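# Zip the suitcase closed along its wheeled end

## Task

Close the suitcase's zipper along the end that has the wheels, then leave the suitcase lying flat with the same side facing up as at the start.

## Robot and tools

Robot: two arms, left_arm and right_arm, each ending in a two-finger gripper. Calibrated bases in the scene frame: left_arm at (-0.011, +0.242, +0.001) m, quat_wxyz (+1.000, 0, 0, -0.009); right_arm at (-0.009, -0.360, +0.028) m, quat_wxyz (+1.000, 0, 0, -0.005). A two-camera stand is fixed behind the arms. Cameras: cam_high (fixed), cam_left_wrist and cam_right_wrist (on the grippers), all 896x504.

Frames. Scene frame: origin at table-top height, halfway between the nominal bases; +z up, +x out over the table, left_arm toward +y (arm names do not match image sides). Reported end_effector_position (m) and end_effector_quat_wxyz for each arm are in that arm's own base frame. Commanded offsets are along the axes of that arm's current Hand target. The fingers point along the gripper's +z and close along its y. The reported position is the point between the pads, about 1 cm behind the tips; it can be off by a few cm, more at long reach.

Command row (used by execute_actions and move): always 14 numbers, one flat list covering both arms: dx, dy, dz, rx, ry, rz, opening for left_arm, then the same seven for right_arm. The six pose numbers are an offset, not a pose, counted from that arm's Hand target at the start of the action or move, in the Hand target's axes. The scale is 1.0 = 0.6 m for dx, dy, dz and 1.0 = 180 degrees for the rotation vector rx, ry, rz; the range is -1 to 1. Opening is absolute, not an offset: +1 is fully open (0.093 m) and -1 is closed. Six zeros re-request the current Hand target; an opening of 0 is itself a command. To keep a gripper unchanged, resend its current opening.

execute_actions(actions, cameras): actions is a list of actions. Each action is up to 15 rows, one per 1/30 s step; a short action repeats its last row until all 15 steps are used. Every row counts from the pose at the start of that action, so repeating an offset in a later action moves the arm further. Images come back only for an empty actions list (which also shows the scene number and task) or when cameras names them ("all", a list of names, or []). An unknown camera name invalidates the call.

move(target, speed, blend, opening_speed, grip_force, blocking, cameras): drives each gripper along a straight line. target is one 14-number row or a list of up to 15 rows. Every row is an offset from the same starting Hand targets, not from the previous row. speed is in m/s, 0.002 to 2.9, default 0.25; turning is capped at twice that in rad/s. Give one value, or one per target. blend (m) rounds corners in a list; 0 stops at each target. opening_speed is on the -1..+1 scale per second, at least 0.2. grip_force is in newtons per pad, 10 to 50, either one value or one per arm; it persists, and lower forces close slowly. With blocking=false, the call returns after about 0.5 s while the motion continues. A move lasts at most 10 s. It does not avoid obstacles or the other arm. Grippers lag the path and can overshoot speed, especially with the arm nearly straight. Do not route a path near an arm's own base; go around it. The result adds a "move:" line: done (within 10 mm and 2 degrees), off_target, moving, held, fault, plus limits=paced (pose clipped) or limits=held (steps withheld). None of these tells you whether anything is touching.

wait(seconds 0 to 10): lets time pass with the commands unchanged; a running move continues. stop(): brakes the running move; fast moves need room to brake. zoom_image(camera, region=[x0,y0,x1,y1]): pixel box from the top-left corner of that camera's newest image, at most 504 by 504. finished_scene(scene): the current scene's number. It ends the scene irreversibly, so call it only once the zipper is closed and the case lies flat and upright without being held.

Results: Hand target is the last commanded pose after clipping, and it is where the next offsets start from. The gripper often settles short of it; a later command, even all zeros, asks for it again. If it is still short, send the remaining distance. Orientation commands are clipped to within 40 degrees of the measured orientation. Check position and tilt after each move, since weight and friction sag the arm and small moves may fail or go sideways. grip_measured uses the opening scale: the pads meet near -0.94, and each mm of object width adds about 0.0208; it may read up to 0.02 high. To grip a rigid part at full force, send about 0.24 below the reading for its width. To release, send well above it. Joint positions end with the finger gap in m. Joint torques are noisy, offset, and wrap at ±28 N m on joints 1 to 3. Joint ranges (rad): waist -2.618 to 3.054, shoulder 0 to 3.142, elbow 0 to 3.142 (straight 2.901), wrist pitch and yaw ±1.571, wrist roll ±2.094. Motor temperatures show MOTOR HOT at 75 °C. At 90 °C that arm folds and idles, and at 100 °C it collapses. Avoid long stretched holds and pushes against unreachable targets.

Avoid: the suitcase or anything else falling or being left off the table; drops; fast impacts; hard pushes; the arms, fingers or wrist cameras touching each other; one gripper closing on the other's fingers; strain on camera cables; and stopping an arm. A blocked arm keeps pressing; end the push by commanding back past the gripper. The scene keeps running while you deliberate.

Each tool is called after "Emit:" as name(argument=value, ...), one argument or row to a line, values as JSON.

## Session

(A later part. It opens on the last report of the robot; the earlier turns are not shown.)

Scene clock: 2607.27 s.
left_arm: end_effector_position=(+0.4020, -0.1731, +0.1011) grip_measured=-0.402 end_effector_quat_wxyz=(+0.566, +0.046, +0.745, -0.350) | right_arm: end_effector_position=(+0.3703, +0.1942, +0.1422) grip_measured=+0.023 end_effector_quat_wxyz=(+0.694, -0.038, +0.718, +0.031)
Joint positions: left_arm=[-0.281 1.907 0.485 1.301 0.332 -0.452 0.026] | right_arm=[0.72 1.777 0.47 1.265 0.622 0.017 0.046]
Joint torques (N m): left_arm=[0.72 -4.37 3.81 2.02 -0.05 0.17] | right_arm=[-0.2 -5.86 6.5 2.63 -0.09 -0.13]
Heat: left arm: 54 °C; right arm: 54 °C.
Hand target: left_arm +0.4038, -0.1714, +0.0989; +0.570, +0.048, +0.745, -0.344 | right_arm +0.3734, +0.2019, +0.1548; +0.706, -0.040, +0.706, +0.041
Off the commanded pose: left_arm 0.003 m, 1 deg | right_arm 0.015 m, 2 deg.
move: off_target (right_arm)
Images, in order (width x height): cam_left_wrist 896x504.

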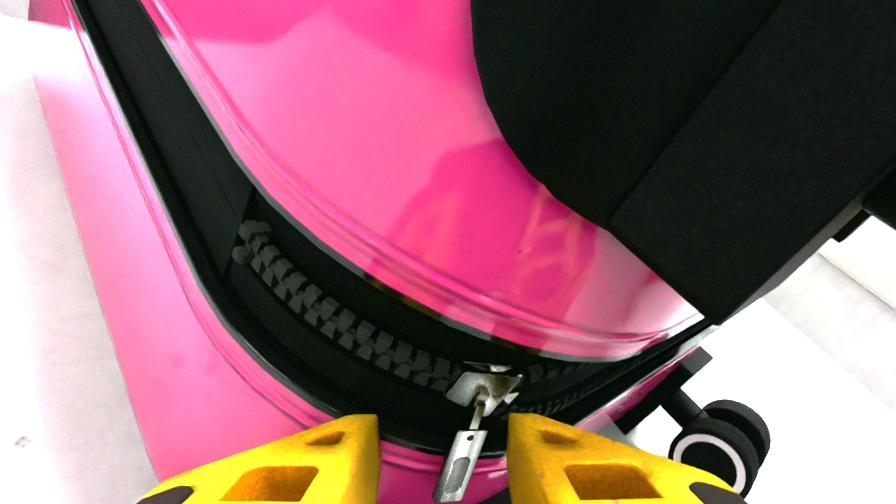

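Emit:
move(
  target=[
    [0.0, 0.0, -0.018, 0, 0, 0, -0.4, 0, 0, 0, 0, 0, 0, 0.0],
    [0.006, 0.003, -0.018, 0, 0, 0, -0.4, 0, 0, 0, 0, 0, 0, 0.0],
  ],
  speed=0.05,
  cameras=["cam_left_wrist"],
)

Scene clock: 2612.90 s.
left_arm: end_effector_position=(+0.3942, -0.1654, +0.0891) grip_measured=-0.402 end_effector_quat_wxyz=(+0.555, +0.038, +0.757, -0.343) | right_arm: end_effector_position=(+0.3703, +0.1942, +0.1422) grip_measured=+0.023 end_effector_quat_wxyz=(+0.694, -0.038, +0.718, +0.031)
Joint positions: left_arm=[-0.269 1.907 0.446 1.303 0.332 -0.452 0.026] | right_arm=[0.72 1.777 0.47 1.265 0.622 0.017 0.046]
Joint torques (N m): left_arm=[0.77 -4.86 3.08 2.39 0.05 0.2] | right_arm=[0.08 -5.83 6.3 2.62 -0.16 -0.17]
Heat: left arm: 54 °C; right arm: 54 °C.
Hand target: left_arm +0.3946, -0.1651, +0.0961; +0.570, +0.048, +0.745, -0.344 | right_arm +0.3734, +0.2019, +0.1548; +0.706, -0.040, +0.706, +0.041
Off the commanded pose: left_arm 0.007 m, 3 deg | right_arm 0.015 m, 2 deg.
move: off_target (left_arm, right_arm)
Images, in order (width x height): cam_left_wrist 896x504.

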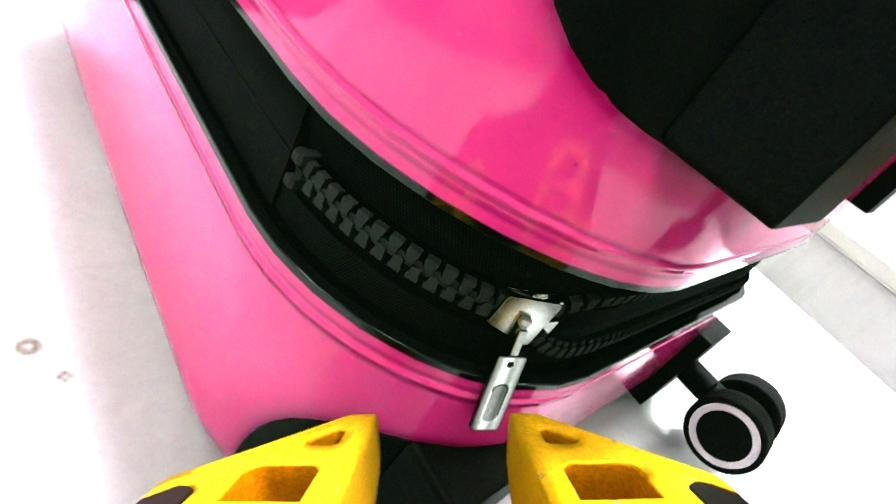

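Emit:
move(
  target=[
    [-0.004, -0.014, 0.0, 0, 0, 0, -0.4, 0, 0, 0, 0, 0, 0, 0.0],
    [-0.005, -0.014, 0.018, 0, 0, 0, -0.4, 0, 0, 0, 0, 0, 0, 0.0],
  ],
  speed=0.06,
  cameras=["cam_left_wrist"],
)

Scene clock: 2620.43 s.
left_arm: end_effector_position=(+0.3920, -0.1762, +0.0915) grip_measured=-0.402 end_effector_quat_wxyz=(+0.554, +0.048, +0.754, -0.350) | right_arm: end_effector_position=(+0.3703, +0.1942, +0.1422) grip_measured=+0.023 end_effector_quat_wxyz=(+0.694, -0.038, +0.718, +0.031)
Joint positions: left_arm=[-0.296 1.907 0.454 1.303 0.327 -0.452 0.026] | right_arm=[0.72 1.777 0.47 1.265 0.622 0.017 0.046]
Joint torques (N m): left_arm=[-0.47 -5.59 5.9 1.92 -0.21 0.15] | right_arm=[-0.39 -5.74 6.32 2.63 -0.16 -0.11]
Heat: left arm: 54 °C; right arm: 54 °C.
Hand target: left_arm +0.4006, -0.1766, +0.1014; +0.570, +0.048, +0.745, -0.344 | right_arm +0.3734, +0.2019, +0.1548; +0.706, -0.040, +0.706, +0.041
Off the commanded pose: left_arm 0.013 m, 2 deg | right_arm 0.015 m, 2 deg.
move: off_target (left_arm, right_arm)
Images, in order (width x height): cam_left_wrist 896x504.

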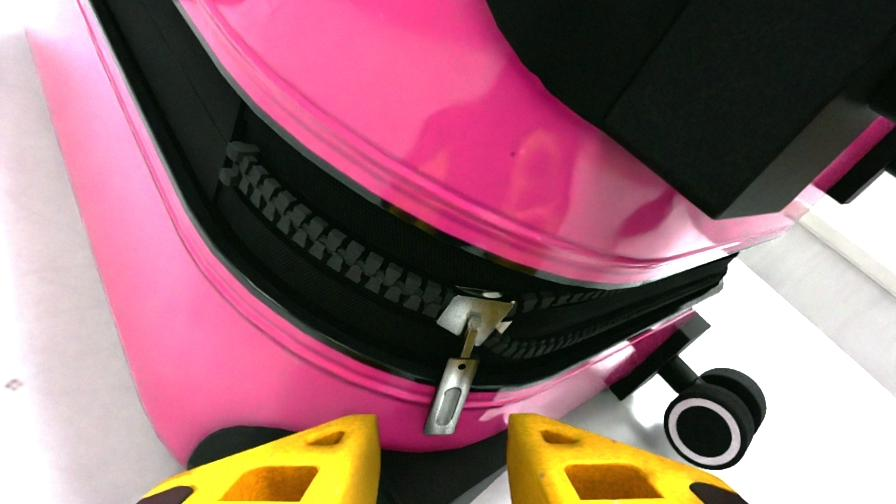

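Emit:
move(
  target=[
    [-0.011, 0.0, 0.004, 0, 0, 0, -0.4, 0, 0, 0, 0, 0, 0, 0.0],
    [-0.011, 0.0, 0.016, 0, 0, 0, -0.4, 0, 0, 0, 0, 0, 0, 0.0],
  ],
  speed=0.06,
  cameras=["cam_left_wrist"],
)

Scene clock: 2627.50 s.
left_arm: end_effector_position=(+0.3987, -0.1783, +0.0932) grip_measured=-0.402 end_effector_quat_wxyz=(+0.552, +0.047, +0.756, -0.349) | right_arm: end_effector_position=(+0.3703, +0.1942, +0.1422) grip_measured=+0.023 end_effector_quat_wxyz=(+0.694, -0.038, +0.718, +0.031)
Joint positions: left_arm=[-0.296 1.907 0.485 1.268 0.327 -0.452 0.026] | right_arm=[0.72 1.777 0.47 1.265 0.622 0.017 0.046]
Joint torques (N m): left_arm=[-0.54 -5.86 7.28 1.8 -0.21 0.14] | right_arm=[0.13 -5.76 6.45 2.64 -0.2 -0.14]
Heat: left arm: 53 °C; right arm: 54 °C.
Hand target: left_arm +0.4107, -0.1799, +0.1061; +0.570, +0.048, +0.745, -0.344 | right_arm +0.3734, +0.2019, +0.1548; +0.706, -0.040, +0.706, +0.041
Off the commanded pose: left_arm 0.018 m, 3 deg | right_arm 0.015 m, 2 deg.
move: off_target (left_arm, right_arm)
Images, in order (width x height): cam_left_wrist 896x504.

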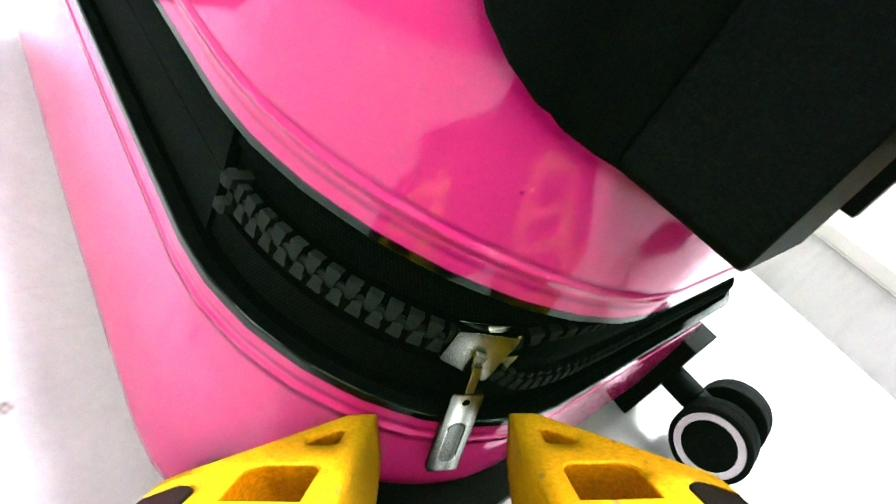

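Emit:
move(
  target=[0.0, 0.0, 0.004, 0, 0, 0, -1.0, 0, 0, 0, 0, 0, 0, 0.0],
  speed=0.06,
  grip_force=[35, 50],
  cameras=["cam_left_wrist"],
)

Scene clock: 2635.43 s.
left_arm: end_effector_position=(+0.4000, -0.1784, +0.0920) grip_measured=-0.985 end_effector_quat_wxyz=(+0.550, +0.046, +0.758, -0.348) | right_arm: end_effector_position=(+0.3707, +0.1931, +0.1422) grip_measured=+0.023 end_effector_quat_wxyz=(+0.694, -0.036, +0.718, +0.030)
Joint positions: left_arm=[-0.296 1.907 0.491 1.254 0.326 -0.452 0] | right_arm=[0.718 1.777 0.47 1.265 0.625 0.017 0.046]
Joint torques (N m): left_arm=[-0.65 -5.39 7.6 1.94 -0.22 0.15] | right_arm=[-0.03 -5.71 6.56 2.68 -0.19 -0.14]
Heat: left arm: 53 °C; right arm: 54 °C.
Hand target: left_arm +0.4127, -0.1813, +0.1058; +0.570, +0.048, +0.745, -0.344 | right_arm +0.3734, +0.2019, +0.1548; +0.706, -0.040, +0.706, +0.041
Off the commanded pose: left_arm 0.019 m, 3 deg | right_arm 0.016 m, 2 deg.
grip_force (N): 35, 50
move: off_target (left_arm, right_arm)
Images, in order (width x height): cam_left_wrist 896x504.

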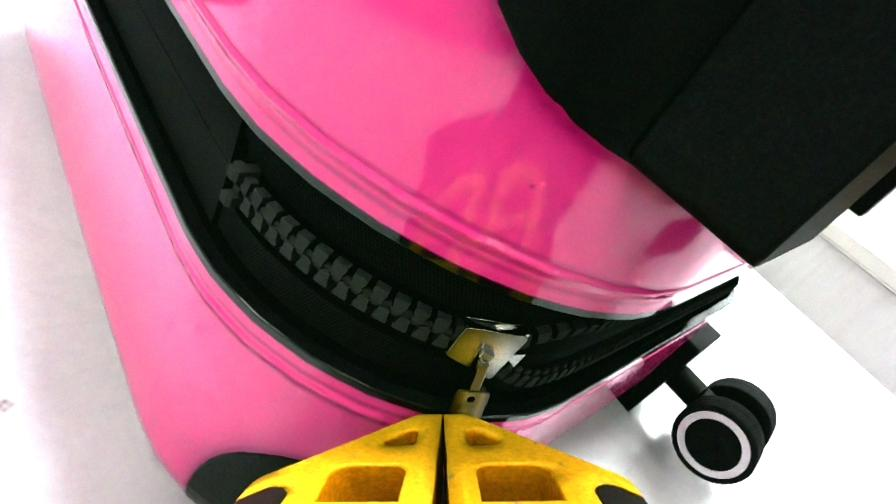

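Emit:
move(
  target=[
    [0.0, 0.0, -0.003, 0, 0, 0, -0.4, 0, 0, 0, 0, 0, 0, 0.0],
    [0.0, 0.0, -0.003, 0, 0, 0.06, -0.4, 0, 0, 0, 0, 0, 0, 0.0],
  ],
  speed=0.06,
  cameras=["cam_left_wrist"],
)

Scene clock: 2647.23 s.
left_arm: end_effector_position=(+0.4001, -0.1794, +0.0913) grip_measured=-0.403 end_effector_quat_wxyz=(+0.576, +0.113, +0.752, -0.300) | right_arm: end_effector_position=(+0.3707, +0.1931, +0.1422) grip_measured=+0.023 end_effector_quat_wxyz=(+0.694, -0.036, +0.718, +0.030)
Joint positions: left_arm=[-0.298 1.907 0.494 1.246 0.327 -0.277 0.026] | right_arm=[0.718 1.777 0.47 1.265 0.625 0.017 0.046]
Joint torques (N m): left_arm=[-0.42 -5.79 6.78 2.03 -0.23 0.25] | right_arm=[-0.08 -5.82 6.43 2.57 -0.12 -0.09]
Heat: left arm: 54 °C; right arm: 54 °C.
Hand target: left_arm +0.4112, -0.1803, +0.1060; +0.600, +0.118, +0.737, -0.288 | right_arm +0.3734, +0.2019, +0.1548; +0.706, -0.040, +0.706, +0.041
Off the commanded pose: left_arm 0.018 m, 4 deg | right_arm 0.016 m, 2 deg.
grip_force (N): 35, 50
move: off_target (left_arm, right_arm)
Images, in order (width x height): cam_left_wrist 896x504.

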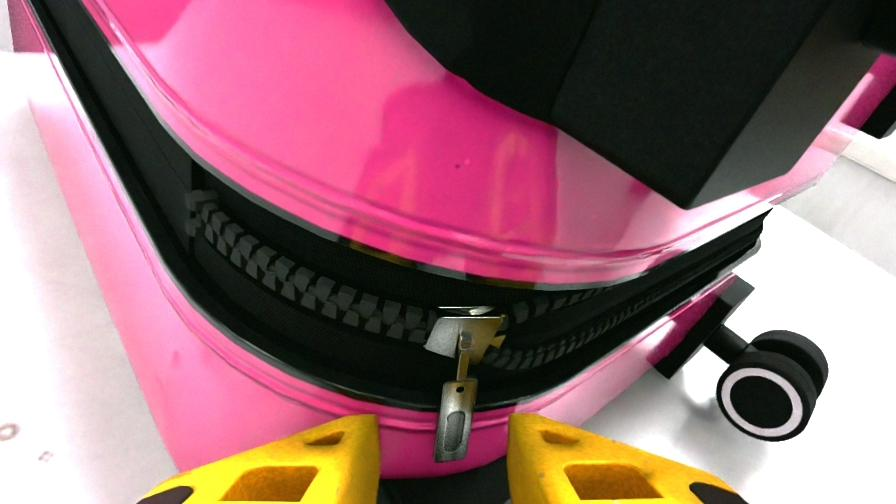

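Emit:
move(
  target=[0.0, -0.002, 0.014, 0, 0, 0, -0.4, 0, 0, 0, 0, 0, 0, 0.0],
  speed=0.06,
  cameras=["cam_left_wrist"],
)

Scene clock: 2652.57 s.
left_arm: end_effector_position=(+0.4028, -0.1816, +0.0910) grip_measured=-0.403 end_effector_quat_wxyz=(+0.576, +0.114, +0.752, -0.301) | right_arm: end_effector_position=(+0.3711, +0.1912, +0.1419) grip_measured=+0.023 end_effector_quat_wxyz=(+0.694, -0.033, +0.719, +0.026)
Joint positions: left_arm=[-0.301 1.918 0.508 1.245 0.327 -0.277 0.026] | right_arm=[0.717 1.777 0.47 1.263 0.632 0.017 0.046]
Joint torques (N m): left_arm=[-0.5 -5.18 8.32 1.93 -0.34 0.26] | right_arm=[0.34 -5.71 6.37 2.63 -0.23 -0.19]
Heat: left arm: 54 °C; right arm: 54 °C.
Hand target: left_arm +0.4174, -0.1860, +0.1054; +0.600, +0.118, +0.737, -0.288 | right_arm +0.3734, +0.2019, +0.1548; +0.706, -0.040, +0.706, +0.041
Off the commanded pose: left_arm 0.021 m, 4 deg | right_arm 0.017 m, 3 deg.
grip_force (N): 35, 50
move: off_target (left_arm, right_arm)
Images, in order (width x height): cam_left_wrist 896x504.

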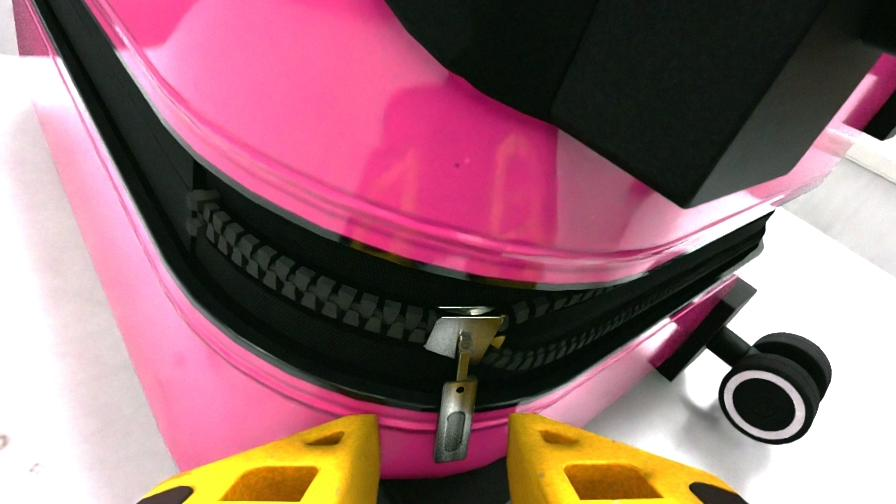

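Emit:
move(
  target=[0.0, 0.0, 0.0, 0, 0, 0, -1.0, 0, 0, 0, 0, 0, 0, 0.0],
  speed=0.06,
  grip_force=[35, 50],
  cameras=["cam_left_wrist"],
)

Scene clock: 2657.67 s.
left_arm: end_effector_position=(+0.4016, -0.1844, +0.0895) grip_measured=-0.981 end_effector_quat_wxyz=(+0.574, +0.117, +0.753, -0.298) | right_arm: end_effector_position=(+0.3714, +0.1902, +0.1419) grip_measured=+0.023 end_effector_quat_wxyz=(+0.694, -0.032, +0.719, +0.024)
Joint positions: left_arm=[-0.312 1.918 0.508 1.238 0.316 -0.271 0] | right_arm=[0.715 1.777 0.47 1.263 0.636 0.017 0.046]
Joint torques (N m): left_arm=[-0.34 -5.14 8.24 2 -0.23 0.21] | right_arm=[0.46 -5.83 6.35 2.65 -0.24 -0.11]
Heat: left arm: 54 °C; right arm: 54 °C.
Hand target: left_arm +0.4174, -0.1860, +0.1054; +0.600, +0.118, +0.737, -0.288 | right_arm +0.3734, +0.2019, +0.1548; +0.706, -0.040, +0.706, +0.041
Off the commanded pose: left_arm 0.022 m, 4 deg | right_arm 0.017 m, 3 deg.
grip_force (N): 35, 50
move: off_target (left_arm, right_arm)
Images, in order (width x height): cam_left_wrist 896x504.

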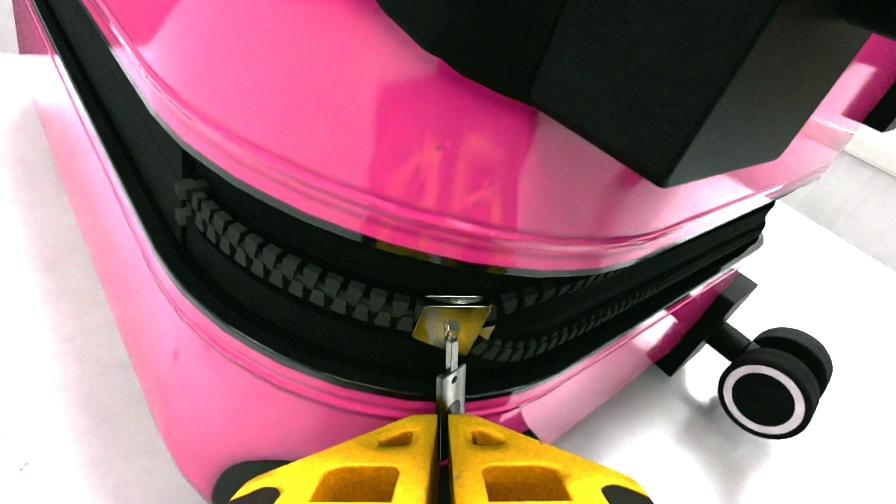

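Emit:
zoom_image(
  camera="cam_left_wrist",
  region=[360, 280, 540, 504],
)

Scaled by 2.250.

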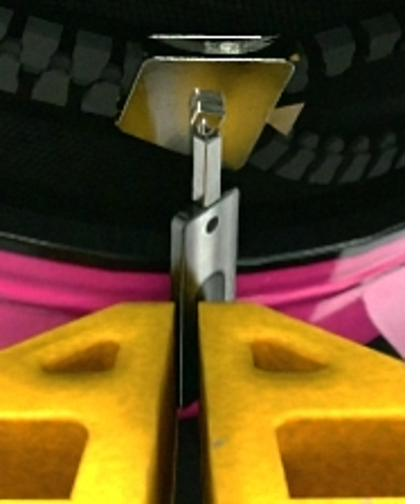

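Emit:
move(
  target=[0.0, 0.0, -0.02, 0, 0, 0, -1.0, 0, 0, 0, 0, 0, 0, 0.0],
  speed=0.05,
  cameras=["cam_left_wrist"],
)

Scene clock: 2667.77 s.
left_arm: end_effector_position=(+0.4015, -0.1846, +0.0895) grip_measured=-0.981 end_effector_quat_wxyz=(+0.574, +0.117, +0.753, -0.298) | right_arm: end_effector_position=(+0.3714, +0.1902, +0.1419) grip_measured=+0.023 end_effector_quat_wxyz=(+0.694, -0.032, +0.719, +0.024)
Joint positions: left_arm=[-0.312 1.918 0.508 1.238 0.318 -0.271 0] | right_arm=[0.715 1.777 0.47 1.263 0.636 0.017 0.046]
Joint torques (N m): left_arm=[0.59 -7.6 4.21 2.14 -0.13 0.22] | right_arm=[0.4 -5.82 6.34 2.65 -0.28 -0.1]
Heat: left arm: 53 °C; right arm: 54 °C.
Hand target: left_arm +0.4076, -0.1792, +0.1068; +0.600, +0.118, +0.737, -0.288 | right_arm +0.3734, +0.2019, +0.1548; +0.706, -0.040, +0.706, +0.041
Off the commanded pose: left_arm 0.019 m, 4 deg | right_arm 0.017 m, 3 deg.
grip_force (N): 35, 50
move: off_target (left_arm, right_arm)
Images, in order (width x height): cam_left_wrist 896x504.

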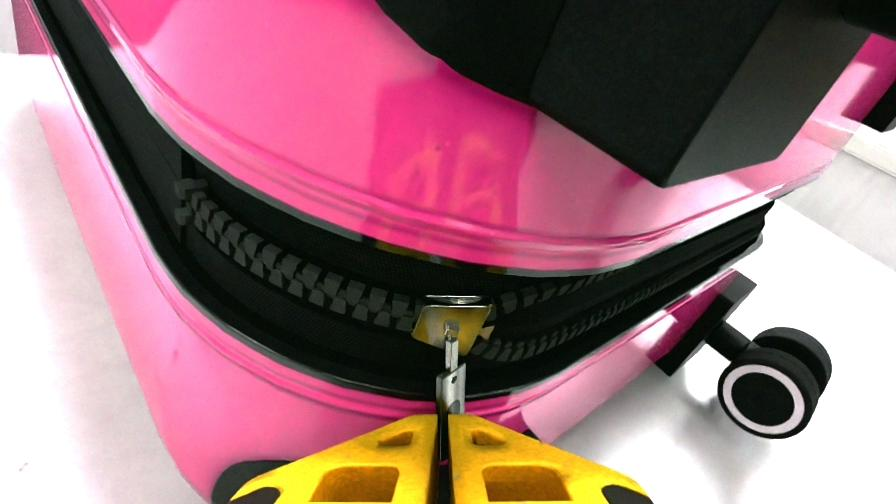

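Emit:
move(
  target=[0.0, 0.0, -0.018, 0, 0, 0, -1.0, 0, 0, 0, 0, 0, 0, 0.0],
  speed=0.05,
  cameras=["cam_left_wrist"],
)

Scene clock: 2670.50 s.
left_arm: end_effector_position=(+0.3968, -0.1817, +0.0904) grip_measured=-0.983 end_effector_quat_wxyz=(+0.575, +0.116, +0.753, -0.298) | right_arm: end_effector_position=(+0.3714, +0.1902, +0.1419) grip_measured=+0.023 end_effector_quat_wxyz=(+0.694, -0.032, +0.719, +0.024)
Joint positions: left_arm=[-0.309 1.903 0.485 1.248 0.318 -0.271 0] | right_arm=[0.715 1.777 0.47 1.263 0.636 0.017 0.046]
Joint torques (N m): left_arm=[1.25 -8.5 2.58 2.18 -0.04 0.24] | right_arm=[0.4 -5.68 6.37 2.64 -0.33 -0.15]
Heat: left arm: 53 °C; right arm: 54 °C.
Hand target: left_arm +0.3988, -0.1731, +0.1080; +0.600, +0.118, +0.737, -0.288 | right_arm +0.3734, +0.2019, +0.1548; +0.706, -0.040, +0.706, +0.041
Off the commanded pose: left_arm 0.020 m, 4 deg | right_arm 0.017 m, 3 deg.
grip_force (N): 35, 50
move: off_target (left_arm, right_arm)
Images, in order (width x height): cam_left_wrist 896x504.

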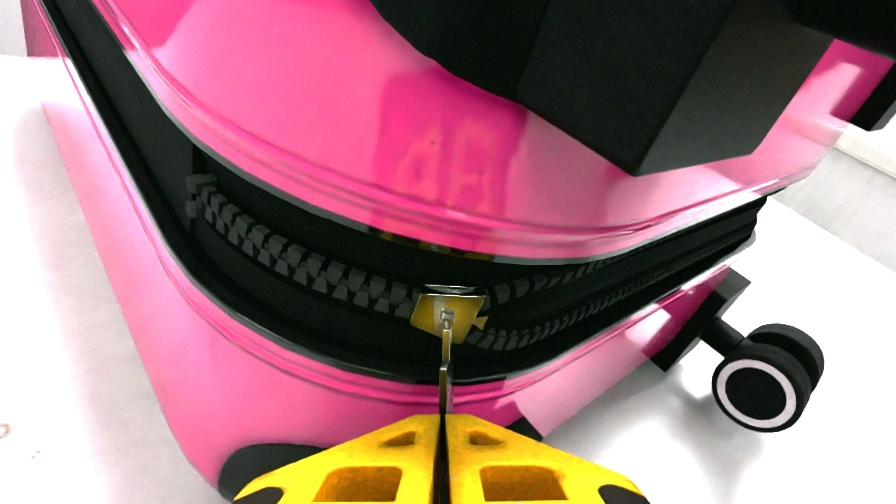

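Emit:
execute_actions(
  actions=[],
  cameras=["cam_high"],
)

Emit:
zoom_image(
  camera="cam_high",
  region=[390, 210, 510, 300],
)

Scene clock: 2709.70 s.
left_arm: end_effector_position=(+0.3968, -0.1817, +0.0904) grip_measured=-0.983 end_effector_quat_wxyz=(+0.575, +0.116, +0.753, -0.298) | right_arm: end_effector_position=(+0.3714, +0.1902, +0.1419) grip_measured=+0.023 end_effector_quat_wxyz=(+0.694, -0.032, +0.719, +0.024)
Joint positions: left_arm=[-0.309 1.903 0.485 1.248 0.318 -0.271 0] | right_arm=[0.715 1.777 0.47 1.263 0.636 0.017 0.046]
Joint velocities: within noise
Joint torques (N m): left_arm=[1.22 -8.49 2.58 2.17 -0.04 0.23] | right_arm=[0.31 -5.82 6.16 2.67 -0.36 -0.13]
Motor temperatures (°C): left_arm=[28 43 33 55 29 27 29] | right_arm=[27 45 42 54 27 25 31]
Heat: left arm: 55 °C; right arm: 54 °C.
Hand target: left_arm +0.3988, -0.1731, +0.1080; +0.600, +0.118, +0.737, -0.288 | right_arm +0.3734, +0.2019, +0.1548; +0.706, -0.040, +0.706, +0.041
Tool commands: left_gripper/opening=-1.0 right_gripper/opening=+0.0
Off the commanded pose: left_arm 0.020 m, 4 deg | right_arm 0.017 m, 3 deg.
grip_force (N): 35, 50
Images, in order (width x height): cam_high 896x504.

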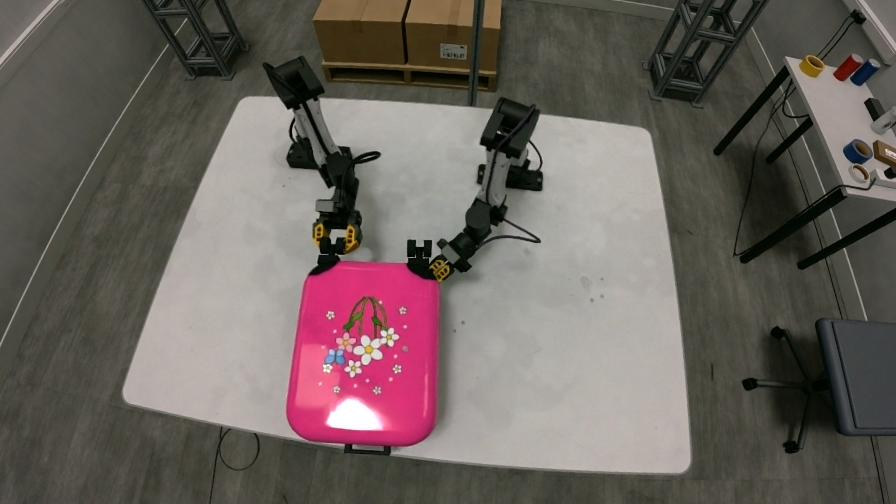

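Scaled by 4.200.

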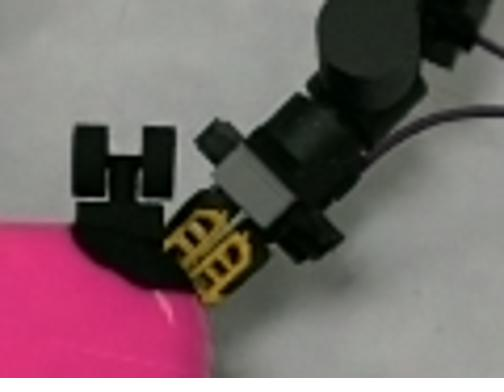

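Emit:
move(
  target=[
    [0.0032, -0.0323, 0.0078, 0, 0, -0.1111, -1.0, 0, 0, 0, 0, 0, 0, 0.0],
    [-0.0052, -0.0458, 0.0066, 0, 0, -0.2222, -1.0, 0, 0, 0, 0, 0, 0, 0.0],
    [-0.0178, -0.0557, 0.005, 0, 0, -0.3333, -1.0, 0, 0, 0, 0, 0, 0, 0.0],
  ],
  speed=0.08,
  blend=0.01,
  grip_force=[50, 50],
  cameras=["cam_left_wrist", "cam_high"],
)

Scene clock: 2730.57 s.
left_arm: end_effector_position=(+0.3889, -0.1960, +0.1089) grip_measured=-0.983 end_effector_quat_wxyz=(+0.366, -0.275, +0.708, -0.538) | right_arm: end_effector_position=(+0.3714, +0.1902, +0.1419) grip_measured=+0.023 end_effector_quat_wxyz=(+0.694, -0.032, +0.719, +0.024)
Joint positions: left_arm=[-0.384 1.808 0.477 1.172 0.217 -1.309 0] | right_arm=[0.715 1.777 0.47 1.263 0.636 0.017 0.046]
Joint torques (N m): left_arm=[-0.59 -8.94 4.11 1.89 -0.15 0.05] | right_arm=[0.5 -5.79 6.46 2.64 -0.33 -0.1]
Motor temperatures (°C): left_arm=[28 44 32 55 28 27 29] | right_arm=[27 45 42 54 27 25 32]
Heat: left arm: 55 °C; right arm: 54 °C.
Hand target: left_arm +0.3866, -0.1999, +0.1273; +0.375, -0.266, +0.697, -0.550 | right_arm +0.3734, +0.2019, +0.1548; +0.706, -0.040, +0.706, +0.041
Off the commanded pose: left_arm 0.019 m, 2 deg | right_arm 0.017 m, 3 deg.
move: off_target (left_arm, right_arm)
Images, in order (width x height): cam_high 896x504, cam_left_wrist 896x504.

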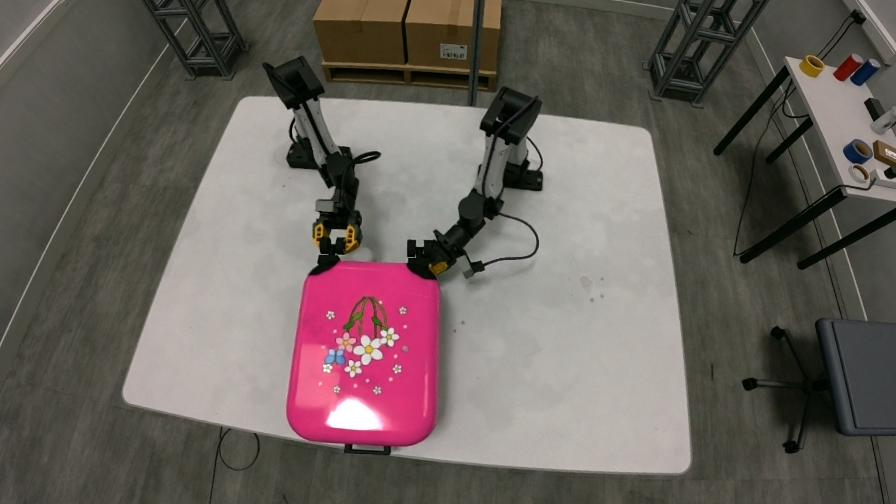

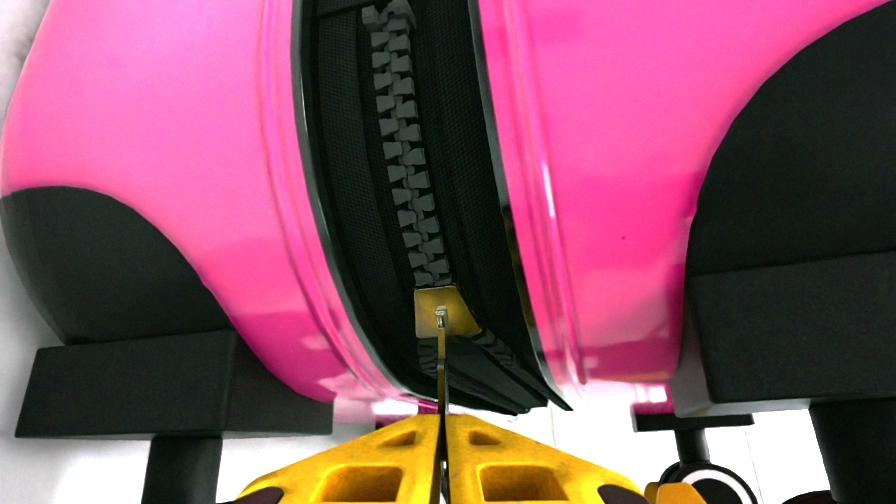

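Emit:
move(
  target=[
    [0.05, -0.012, 0.0, 0, 0, 0, -1.0, 0.075, 0, 0, 0, 0, 0, 0.0],
    [0.1, -0.024, 0.002, 0, 0, 0, -1.0, 0.075, 0, 0, 0, 0, 0, 0.0],
  ],
  speed=0.08,
  cameras=["cam_left_wrist"],
)

Scene clock: 2754.33 s.
left_arm: end_effector_position=(+0.3844, -0.1964, +0.1123) grip_measured=-0.984 end_effector_quat_wxyz=(+0.438, -0.344, +0.675, -0.484) | right_arm: end_effector_position=(+0.3773, +0.1928, +0.1319) grip_measured=+0.023 end_effector_quat_wxyz=(+0.698, -0.018, +0.716, +0.029)
Joint positions: left_arm=[-0.54 1.783 0.459 1.172 -0.174 -1.334 0] | right_arm=[0.715 1.861 0.491 1.339 0.649 0.036 0.046]
Joint torques (N m): left_arm=[-5.81 -8.62 2.67 2.01 1.39 0.05] | right_arm=[0.4 2.82 2.43 4.12 -0.43 -0.15]
Motor temperatures (°C): left_arm=[28 45 32 51 29 27 29] | right_arm=[27 44 42 55 27 25 32]
Heat: left arm: 51 °C; right arm: 55 °C.
Hand target: left_arm +0.3524, -0.2513, +0.1272; +0.375, -0.266, +0.697, -0.550 | right_arm +0.3734, +0.2019, +0.1098; +0.706, -0.040, +0.706, +0.041
Off the commanded pose: left_arm 0.065 m, 14 deg | right_arm 0.024 m, 3 deg.
move: off_target (left_arm, right_arm)
Images, in order (width x height): cam_left_wrist 896x504.

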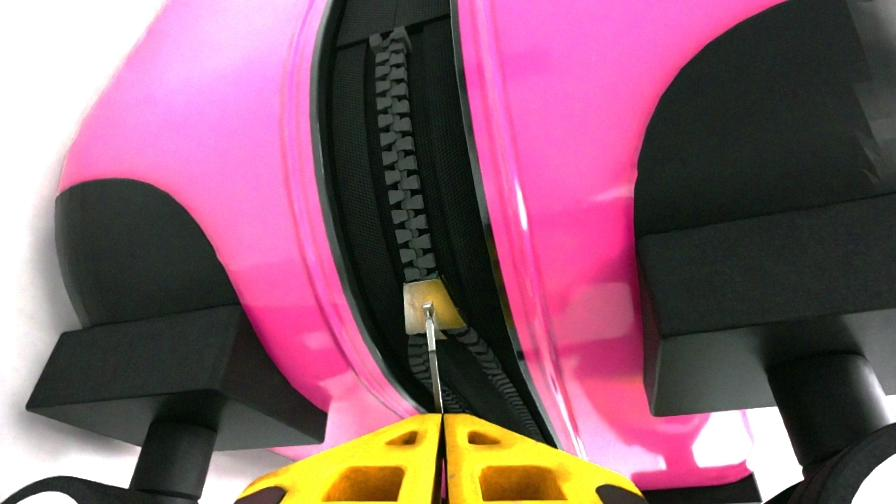

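Emit:
zoom_image(
  camera="cam_left_wrist",
  region=[340, 10, 560, 420],
)

Scaled by 1.229.

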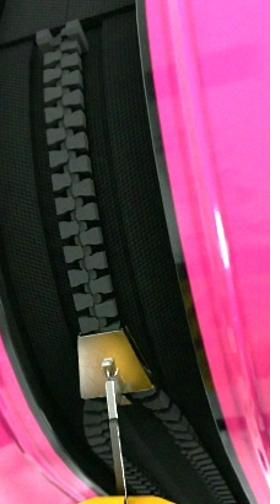

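Emit:
move(
  target=[0.03, -0.006, 0.0, 0, 0.12, 0, -1.0, 0, 0, 0, 0, 0, 0, 0.0],
  speed=0.12,
  cameras=["cam_left_wrist"],
)

Scene clock: 2770.17 s.
left_arm: end_effector_position=(+0.3843, -0.1966, +0.1106) grip_measured=-0.984 end_effector_quat_wxyz=(+0.355, -0.296, +0.721, -0.516) | right_arm: end_effector_position=(+0.3771, +0.1951, +0.1318) grip_measured=+0.023 end_effector_quat_wxyz=(+0.697, -0.022, +0.716, +0.034)
Joint positions: left_arm=[-0.408 1.719 0.485 1.013 0.166 -1.32 0] | right_arm=[0.715 1.861 0.491 1.339 0.636 0.036 0.046]
Joint torques (N m): left_arm=[-4.38 -8.05 5.74 1.58 2.82 0.35] | right_arm=[0.42 2.45 1.77 4.17 -0.23 -0.16]
Motor temperatures (°C): left_arm=[30 45 32 51 31 27 29] | right_arm=[27 41 39 62 27 25 32]
Heat: left arm: 51 °C; right arm: 62 °C.
Hand target: left_arm +0.3419, -0.2663, +0.1266; +0.238, -0.159, +0.755, -0.590 | right_arm +0.3734, +0.2019, +0.1098; +0.706, -0.040, +0.706, +0.041
Off the commanded pose: left_arm 0.083 m, 23 deg | right_arm 0.023 m, 3 deg.
move: off_target (left_arm, right_arm)
Images, in order (width x height): cam_left_wrist 896x504.

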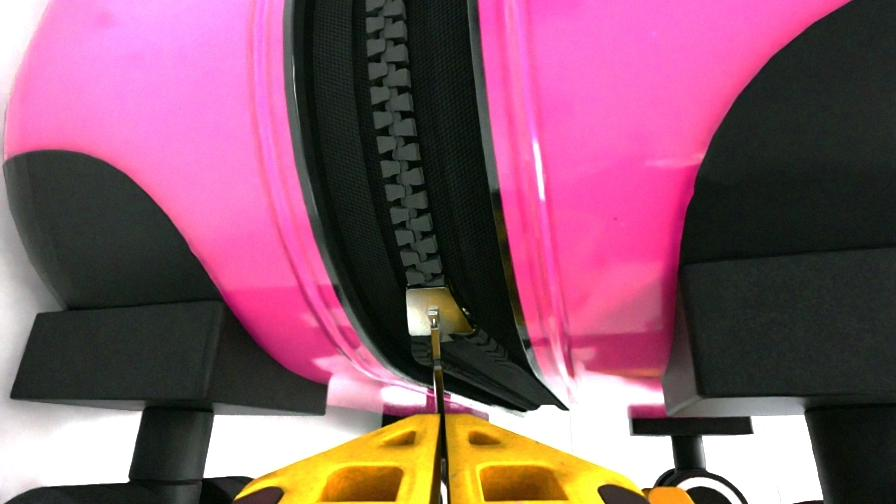

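Emit:
zoom_image(
  camera="cam_left_wrist",
  region=[340, 0, 500, 350],
)

Scaled by 1.440.

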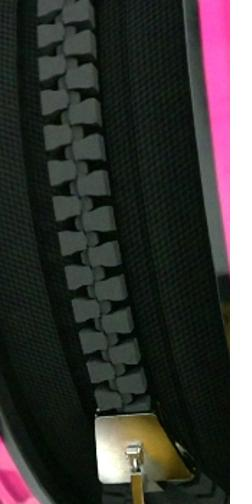

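Emit:
move(
  target=[0.05, -0.006, 0.0, 0, 0.0, 0, -1.0, 0.01, 0, 0, 0, 0, 0, 0.0],
  speed=0.15,
  cameras=["cam_left_wrist"],
)

Scene clock: 2784.67 s.
left_arm: end_effector_position=(+0.3795, -0.1958, +0.1126) grip_measured=-0.984 end_effector_quat_wxyz=(+0.365, -0.302, +0.719, -0.509) | right_arm: end_effector_position=(+0.3771, +0.1954, +0.1315) grip_measured=+0.023 end_effector_quat_wxyz=(+0.697, -0.023, +0.716, +0.034)
Joint positions: left_arm=[-0.43 1.694 0.465 1.011 0.118 -1.32 0] | right_arm=[0.715 1.862 0.491 1.34 0.634 0.036 0.046]
Joint torques (N m): left_arm=[-8.7 -8.79 2.78 1.75 2.65 0.21] | right_arm=[0.46 4.16 2.35 4.33 -0.28 -0.13]
Motor temperatures (°C): left_arm=[30 44 32 49 36 27 29] | right_arm=[27 39 38 66 27 25 32]
Heat: left arm: 49 °C; right arm: 66 °C.
Hand target: left_arm +0.3166, -0.2828, +0.1249; +0.238, -0.159, +0.755, -0.590 | right_arm +0.3734, +0.2019, +0.1038; +0.706, -0.040, +0.706, +0.041
Off the commanded pose: left_arm 0.108 m, 24 deg | right_arm 0.029 m, 3 deg.
move: off_target (left_arm, right_arm)
Images, in order (width x height): cam_left_wrist 896x504.

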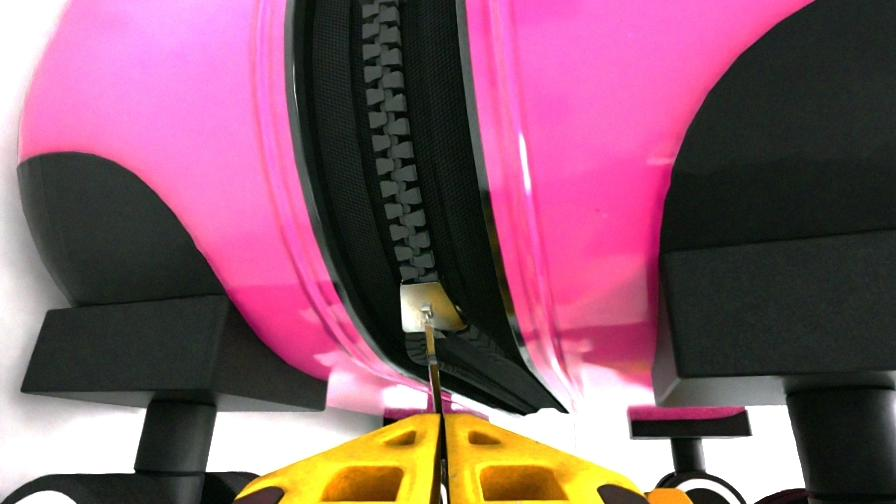

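Emit:
wait(
  seconds=1.0,
  cameras=["cam_left_wrist"],
)

Scene clock: 2791.70 s.
left_arm: end_effector_position=(+0.3795, -0.1958, +0.1126) grip_measured=-0.984 end_effector_quat_wxyz=(+0.365, -0.302, +0.719, -0.509) | right_arm: end_effector_position=(+0.3771, +0.1954, +0.1315) grip_measured=+0.023 end_effector_quat_wxyz=(+0.697, -0.023, +0.716, +0.034)
Joint positions: left_arm=[-0.43 1.694 0.465 1.011 0.118 -1.32 0] | right_arm=[0.715 1.862 0.491 1.34 0.634 0.036 0.046]
Joint torques (N m): left_arm=[-8.72 -8.8 2.77 1.75 2.66 0.21] | right_arm=[0.44 4.29 2.3 4.29 -0.26 -0.15]
Motor temperatures (°C): left_arm=[32 45 32 49 37 27 29] | right_arm=[27 39 37 67 27 25 32]
Heat: left arm: 49 °C; right arm: 67 °C.
Hand target: left_arm +0.3166, -0.2828, +0.1249; +0.238, -0.159, +0.755, -0.590 | right_arm +0.3734, +0.2019, +0.1038; +0.706, -0.040, +0.706, +0.041
Tool commands: left_gripper/opening=-1.0 right_gripper/opening=+0.0
Off the commanded pose: left_arm 0.108 m, 24 deg | right_arm 0.029 m, 3 deg.
wait: 1.00 s; at rest from the start
Images, in order (width x height): cam_left_wrist 896x504.

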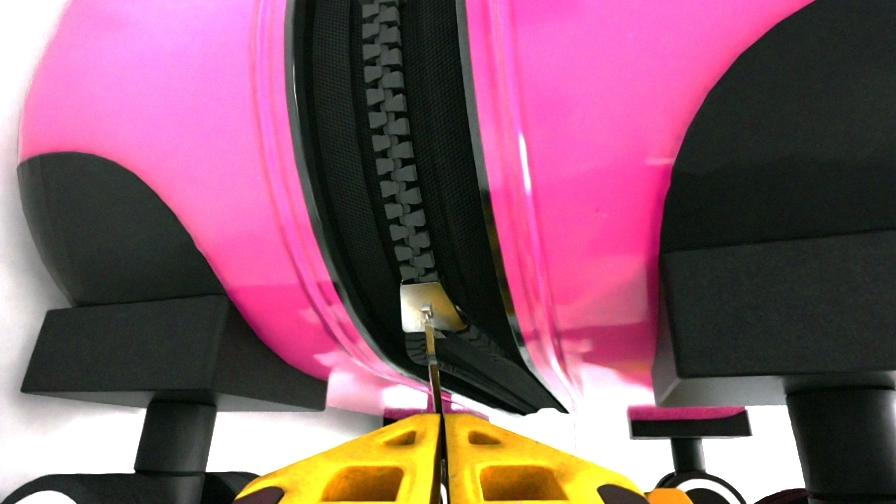

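Emit:
zoom_image(
  camera="cam_left_wrist",
  region=[380, 250, 600, 430],
)

Emit:
move(
  target=[-0.06, 0.006, 0.0, 0, 0.0, 0, -1.0, -0.085, 0, 0, 0, 0, 0, 0.0],
  speed=0.12,
  cameras=["cam_left_wrist", "cam_right_wrist", "cam_high"],
)

Scaled by 2.291.

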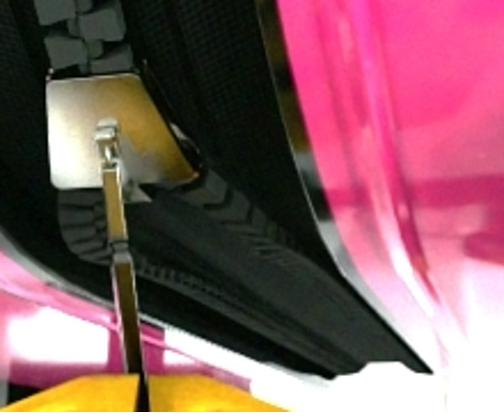

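Scene clock: 2799.10 s.
left_arm: end_effector_position=(+0.3792, -0.1980, +0.1117) grip_measured=-0.984 end_effector_quat_wxyz=(+0.337, -0.287, +0.732, -0.518) | right_arm: end_effector_position=(+0.3731, +0.1964, +0.1408) grip_measured=+0.023 end_effector_quat_wxyz=(+0.698, -0.038, +0.714, +0.037)
Joint positions: left_arm=[-0.396 1.683 0.486 0.952 0.218 -1.314 0] | right_arm=[0.715 1.806 0.477 1.3 0.609 0.016 0.046]
Joint torques (N m): left_arm=[-3.9 -5.26 7.64 1.85 2.57 0.35] | right_arm=[0.18 -8.1 5.93 2.26 -0.08 -0.06]
Motor temperatures (°C): left_arm=[33 45 32 49 38 27 29] | right_arm=[27 39 37 67 27 25 32]
Heat: left arm: 49 °C; right arm: 67 °C.
Hand target: left_arm +0.3469, -0.2632, +0.1276; +0.238, -0.159, +0.755, -0.590 | right_arm +0.3734, +0.2019, +0.1548; +0.706, -0.040, +0.706, +0.041
Off the commanded pose: left_arm 0.074 m, 20 deg | right_arm 0.015 m, 1 deg.
move: off_target (left_arm, right_arm)

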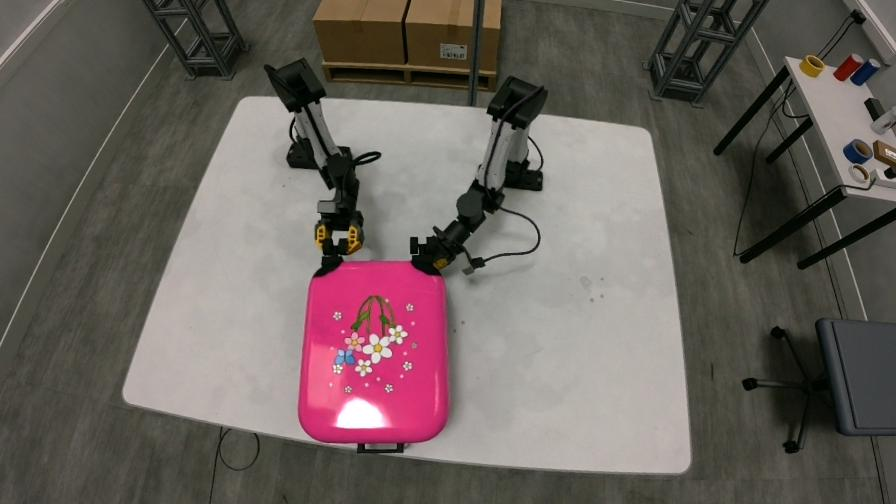

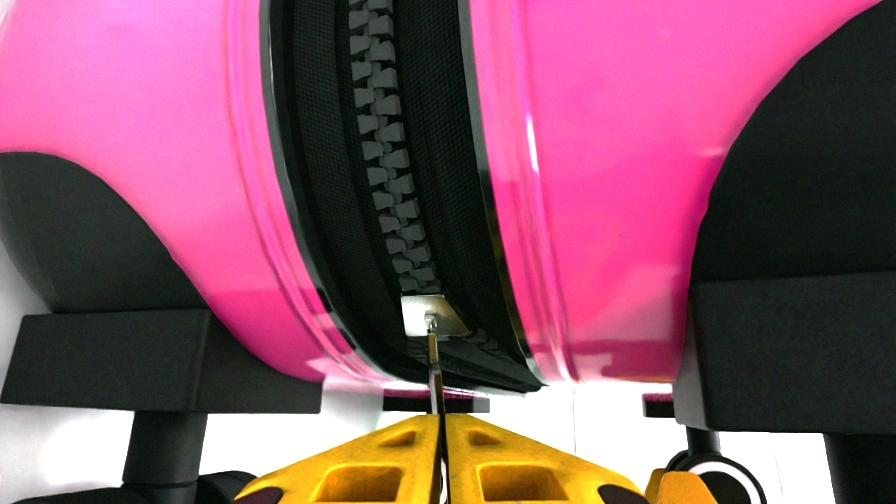

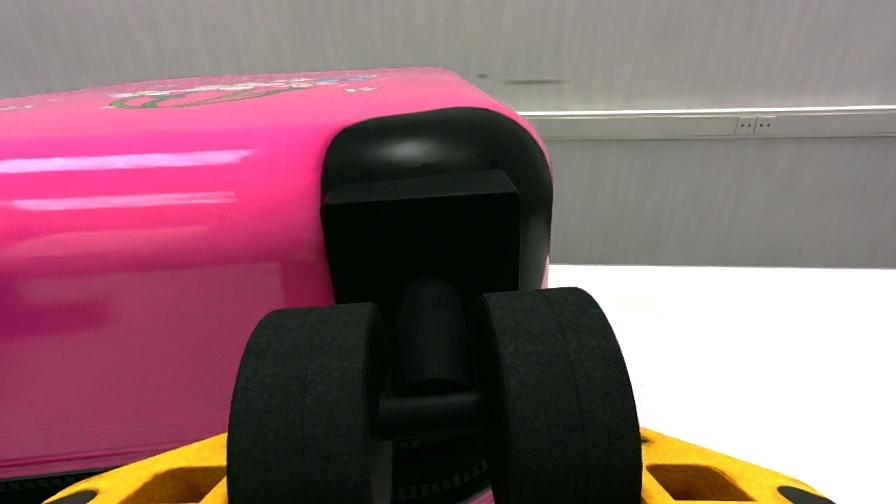

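Emit:
zoom_image(
  camera="cam_left_wrist",
  region=[300, 0, 520, 350],
)

Scaled by 1.440.

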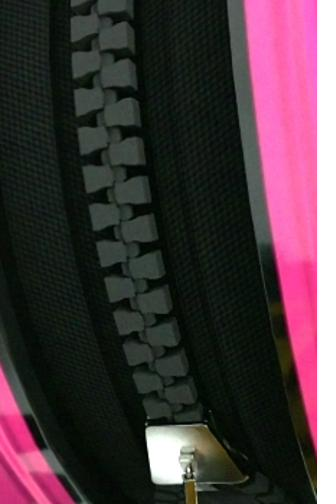

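Emit:
move(
  target=[
    [0.06, 0.0, 0.025, 0, 0.0, 0, -1.0, 0.0, 0, 0, 0, 0, 0, 0.0],
    [0.06, 0.0, 0.025, 0, 0.0, 0, -1.0, 0.085, 0, 0, 0, 0, 0, 0.0],
    [0.06, 0.0, 0.025, 0, 0.0, 0, -1.0, 0.0, 0, 0, 0, 0, 0, 0.0],
  ],
  speed=0.2,
  cameras=["cam_left_wrist"],
)

Scene clock: 2861.70 s.
left_arm: end_effector_position=(+0.3730, -0.2077, +0.1103) grip_measured=-0.984 end_effector_quat_wxyz=(+0.356, -0.292, +0.729, -0.506) | right_arm: end_effector_position=(+0.3722, +0.1923, +0.1400) grip_measured=+0.023 end_effector_quat_wxyz=(+0.697, -0.035, +0.715, +0.031)
Joint positions: left_arm=[-0.465 1.685 0.471 0.976 0.109 -1.314 0] | right_arm=[0.712 1.801 0.468 1.302 0.619 0.014 0.046]
Joint torques (N m): left_arm=[-8.09 -4.56 5.68 2.08 2.5 0.12] | right_arm=[0.47 -7.86 6.34 2.24 -0.1 -0.15]
Motor temperatures (°C): left_arm=[31 41 36 50 43 27 29] | right_arm=[26 47 38 52 27 25 32]
Heat: left arm: 50 °C; right arm: 52 °C.
Hand target: left_arm +0.3250, -0.2941, +0.1185; +0.238, -0.159, +0.755, -0.590 | right_arm +0.3734, +0.2019, +0.1548; +0.706, -0.040, +0.706, +0.041
Off the commanded pose: left_arm 0.099 m, 23 deg | right_arm 0.018 m, 2 deg.
move: off_target (left_arm, right_arm)
Images, in order (width x height): cam_left_wrist 896x504.

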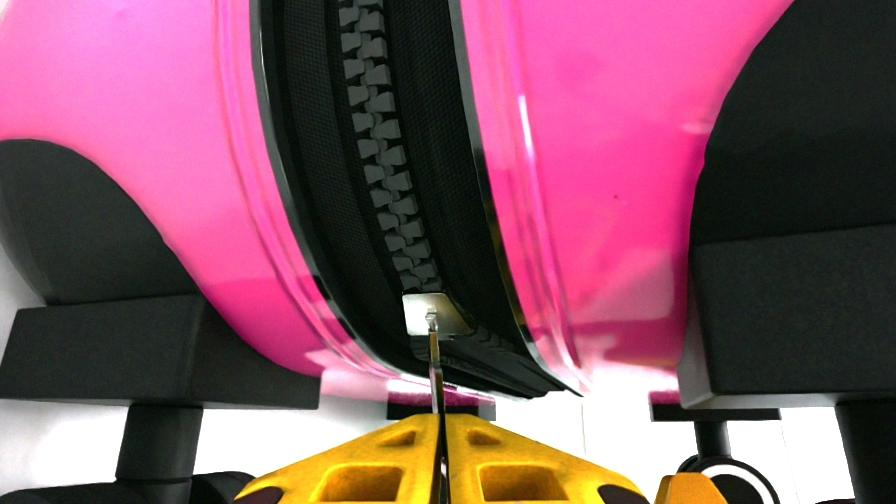

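Emit:
move(
  target=[
    [-0.0437, -0.0123, 0.05, 0, 0.0, 0, -1.0, 0.085, 0.025, 0, 0, 0, 0, 0.0],
    [-0.0437, -0.0123, 0.05, 0, 0.0, 0, -1.0, 0.0, 0.025, 0, 0, 0, 0, 0.0],
  ],
  speed=0.2,
  cameras=["cam_left_wrist", "cam_high"],
)

Scene clock: 2901.10 s.
left_arm: end_effector_position=(+0.3969, -0.2281, +0.1105) grip_measured=-0.984 end_effector_quat_wxyz=(+0.341, -0.282, +0.733, -0.516) | right_arm: end_effector_position=(+0.3776, +0.1905, +0.1383) grip_measured=+0.023 end_effector_quat_wxyz=(+0.698, -0.007, +0.716, +0.006)
Joint positions: left_arm=[-0.468 1.781 0.598 0.944 0.146 -1.318 0] | right_arm=[0.73 1.836 0.511 1.291 0.712 0.022 0.046]
Joint torques (N m): left_arm=[-6.15 -4.9 9.1 1.83 2.37 0.2] | right_arm=[2.43 -8.68 5.46 2.27 -0.62 -0.23]
Heat: left arm: 51 °C; right arm: 50 °C.
Hand target: left_arm +0.3630, -0.3068, +0.1245; +0.238, -0.159, +0.755, -0.590 | right_arm +0.3717, +0.2168, +0.1548; +0.706, -0.040, +0.706, +0.041
Off the commanded pose: left_arm 0.087 m, 21 deg | right_arm 0.032 m, 6 deg.
move: off_target (left_arm, right_arm)
Images, in order (width x height): cam_high 896x504, cam_left_wrist 896x504.

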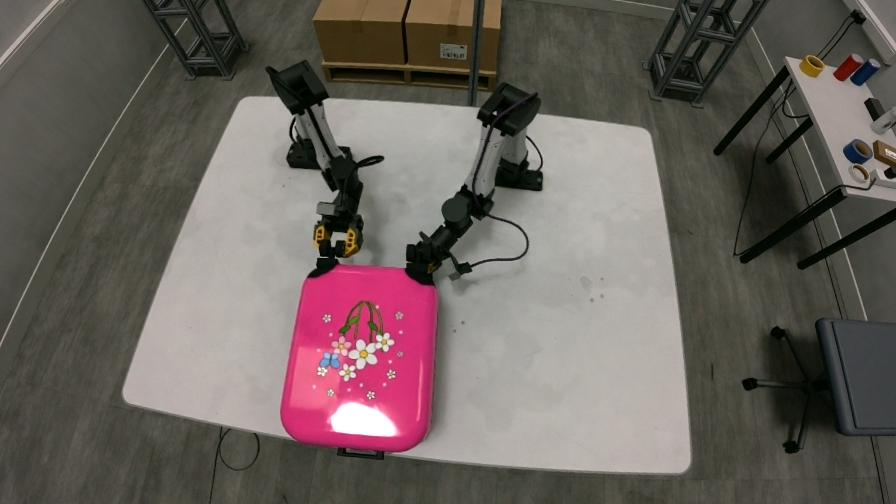

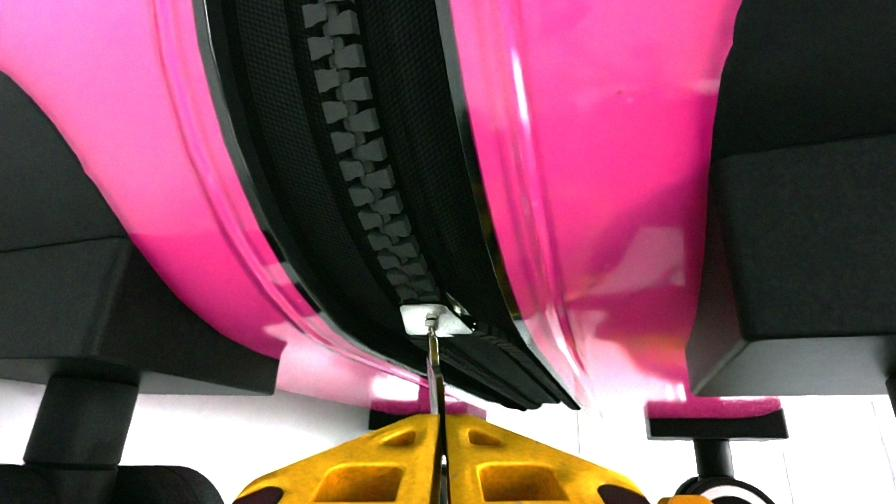

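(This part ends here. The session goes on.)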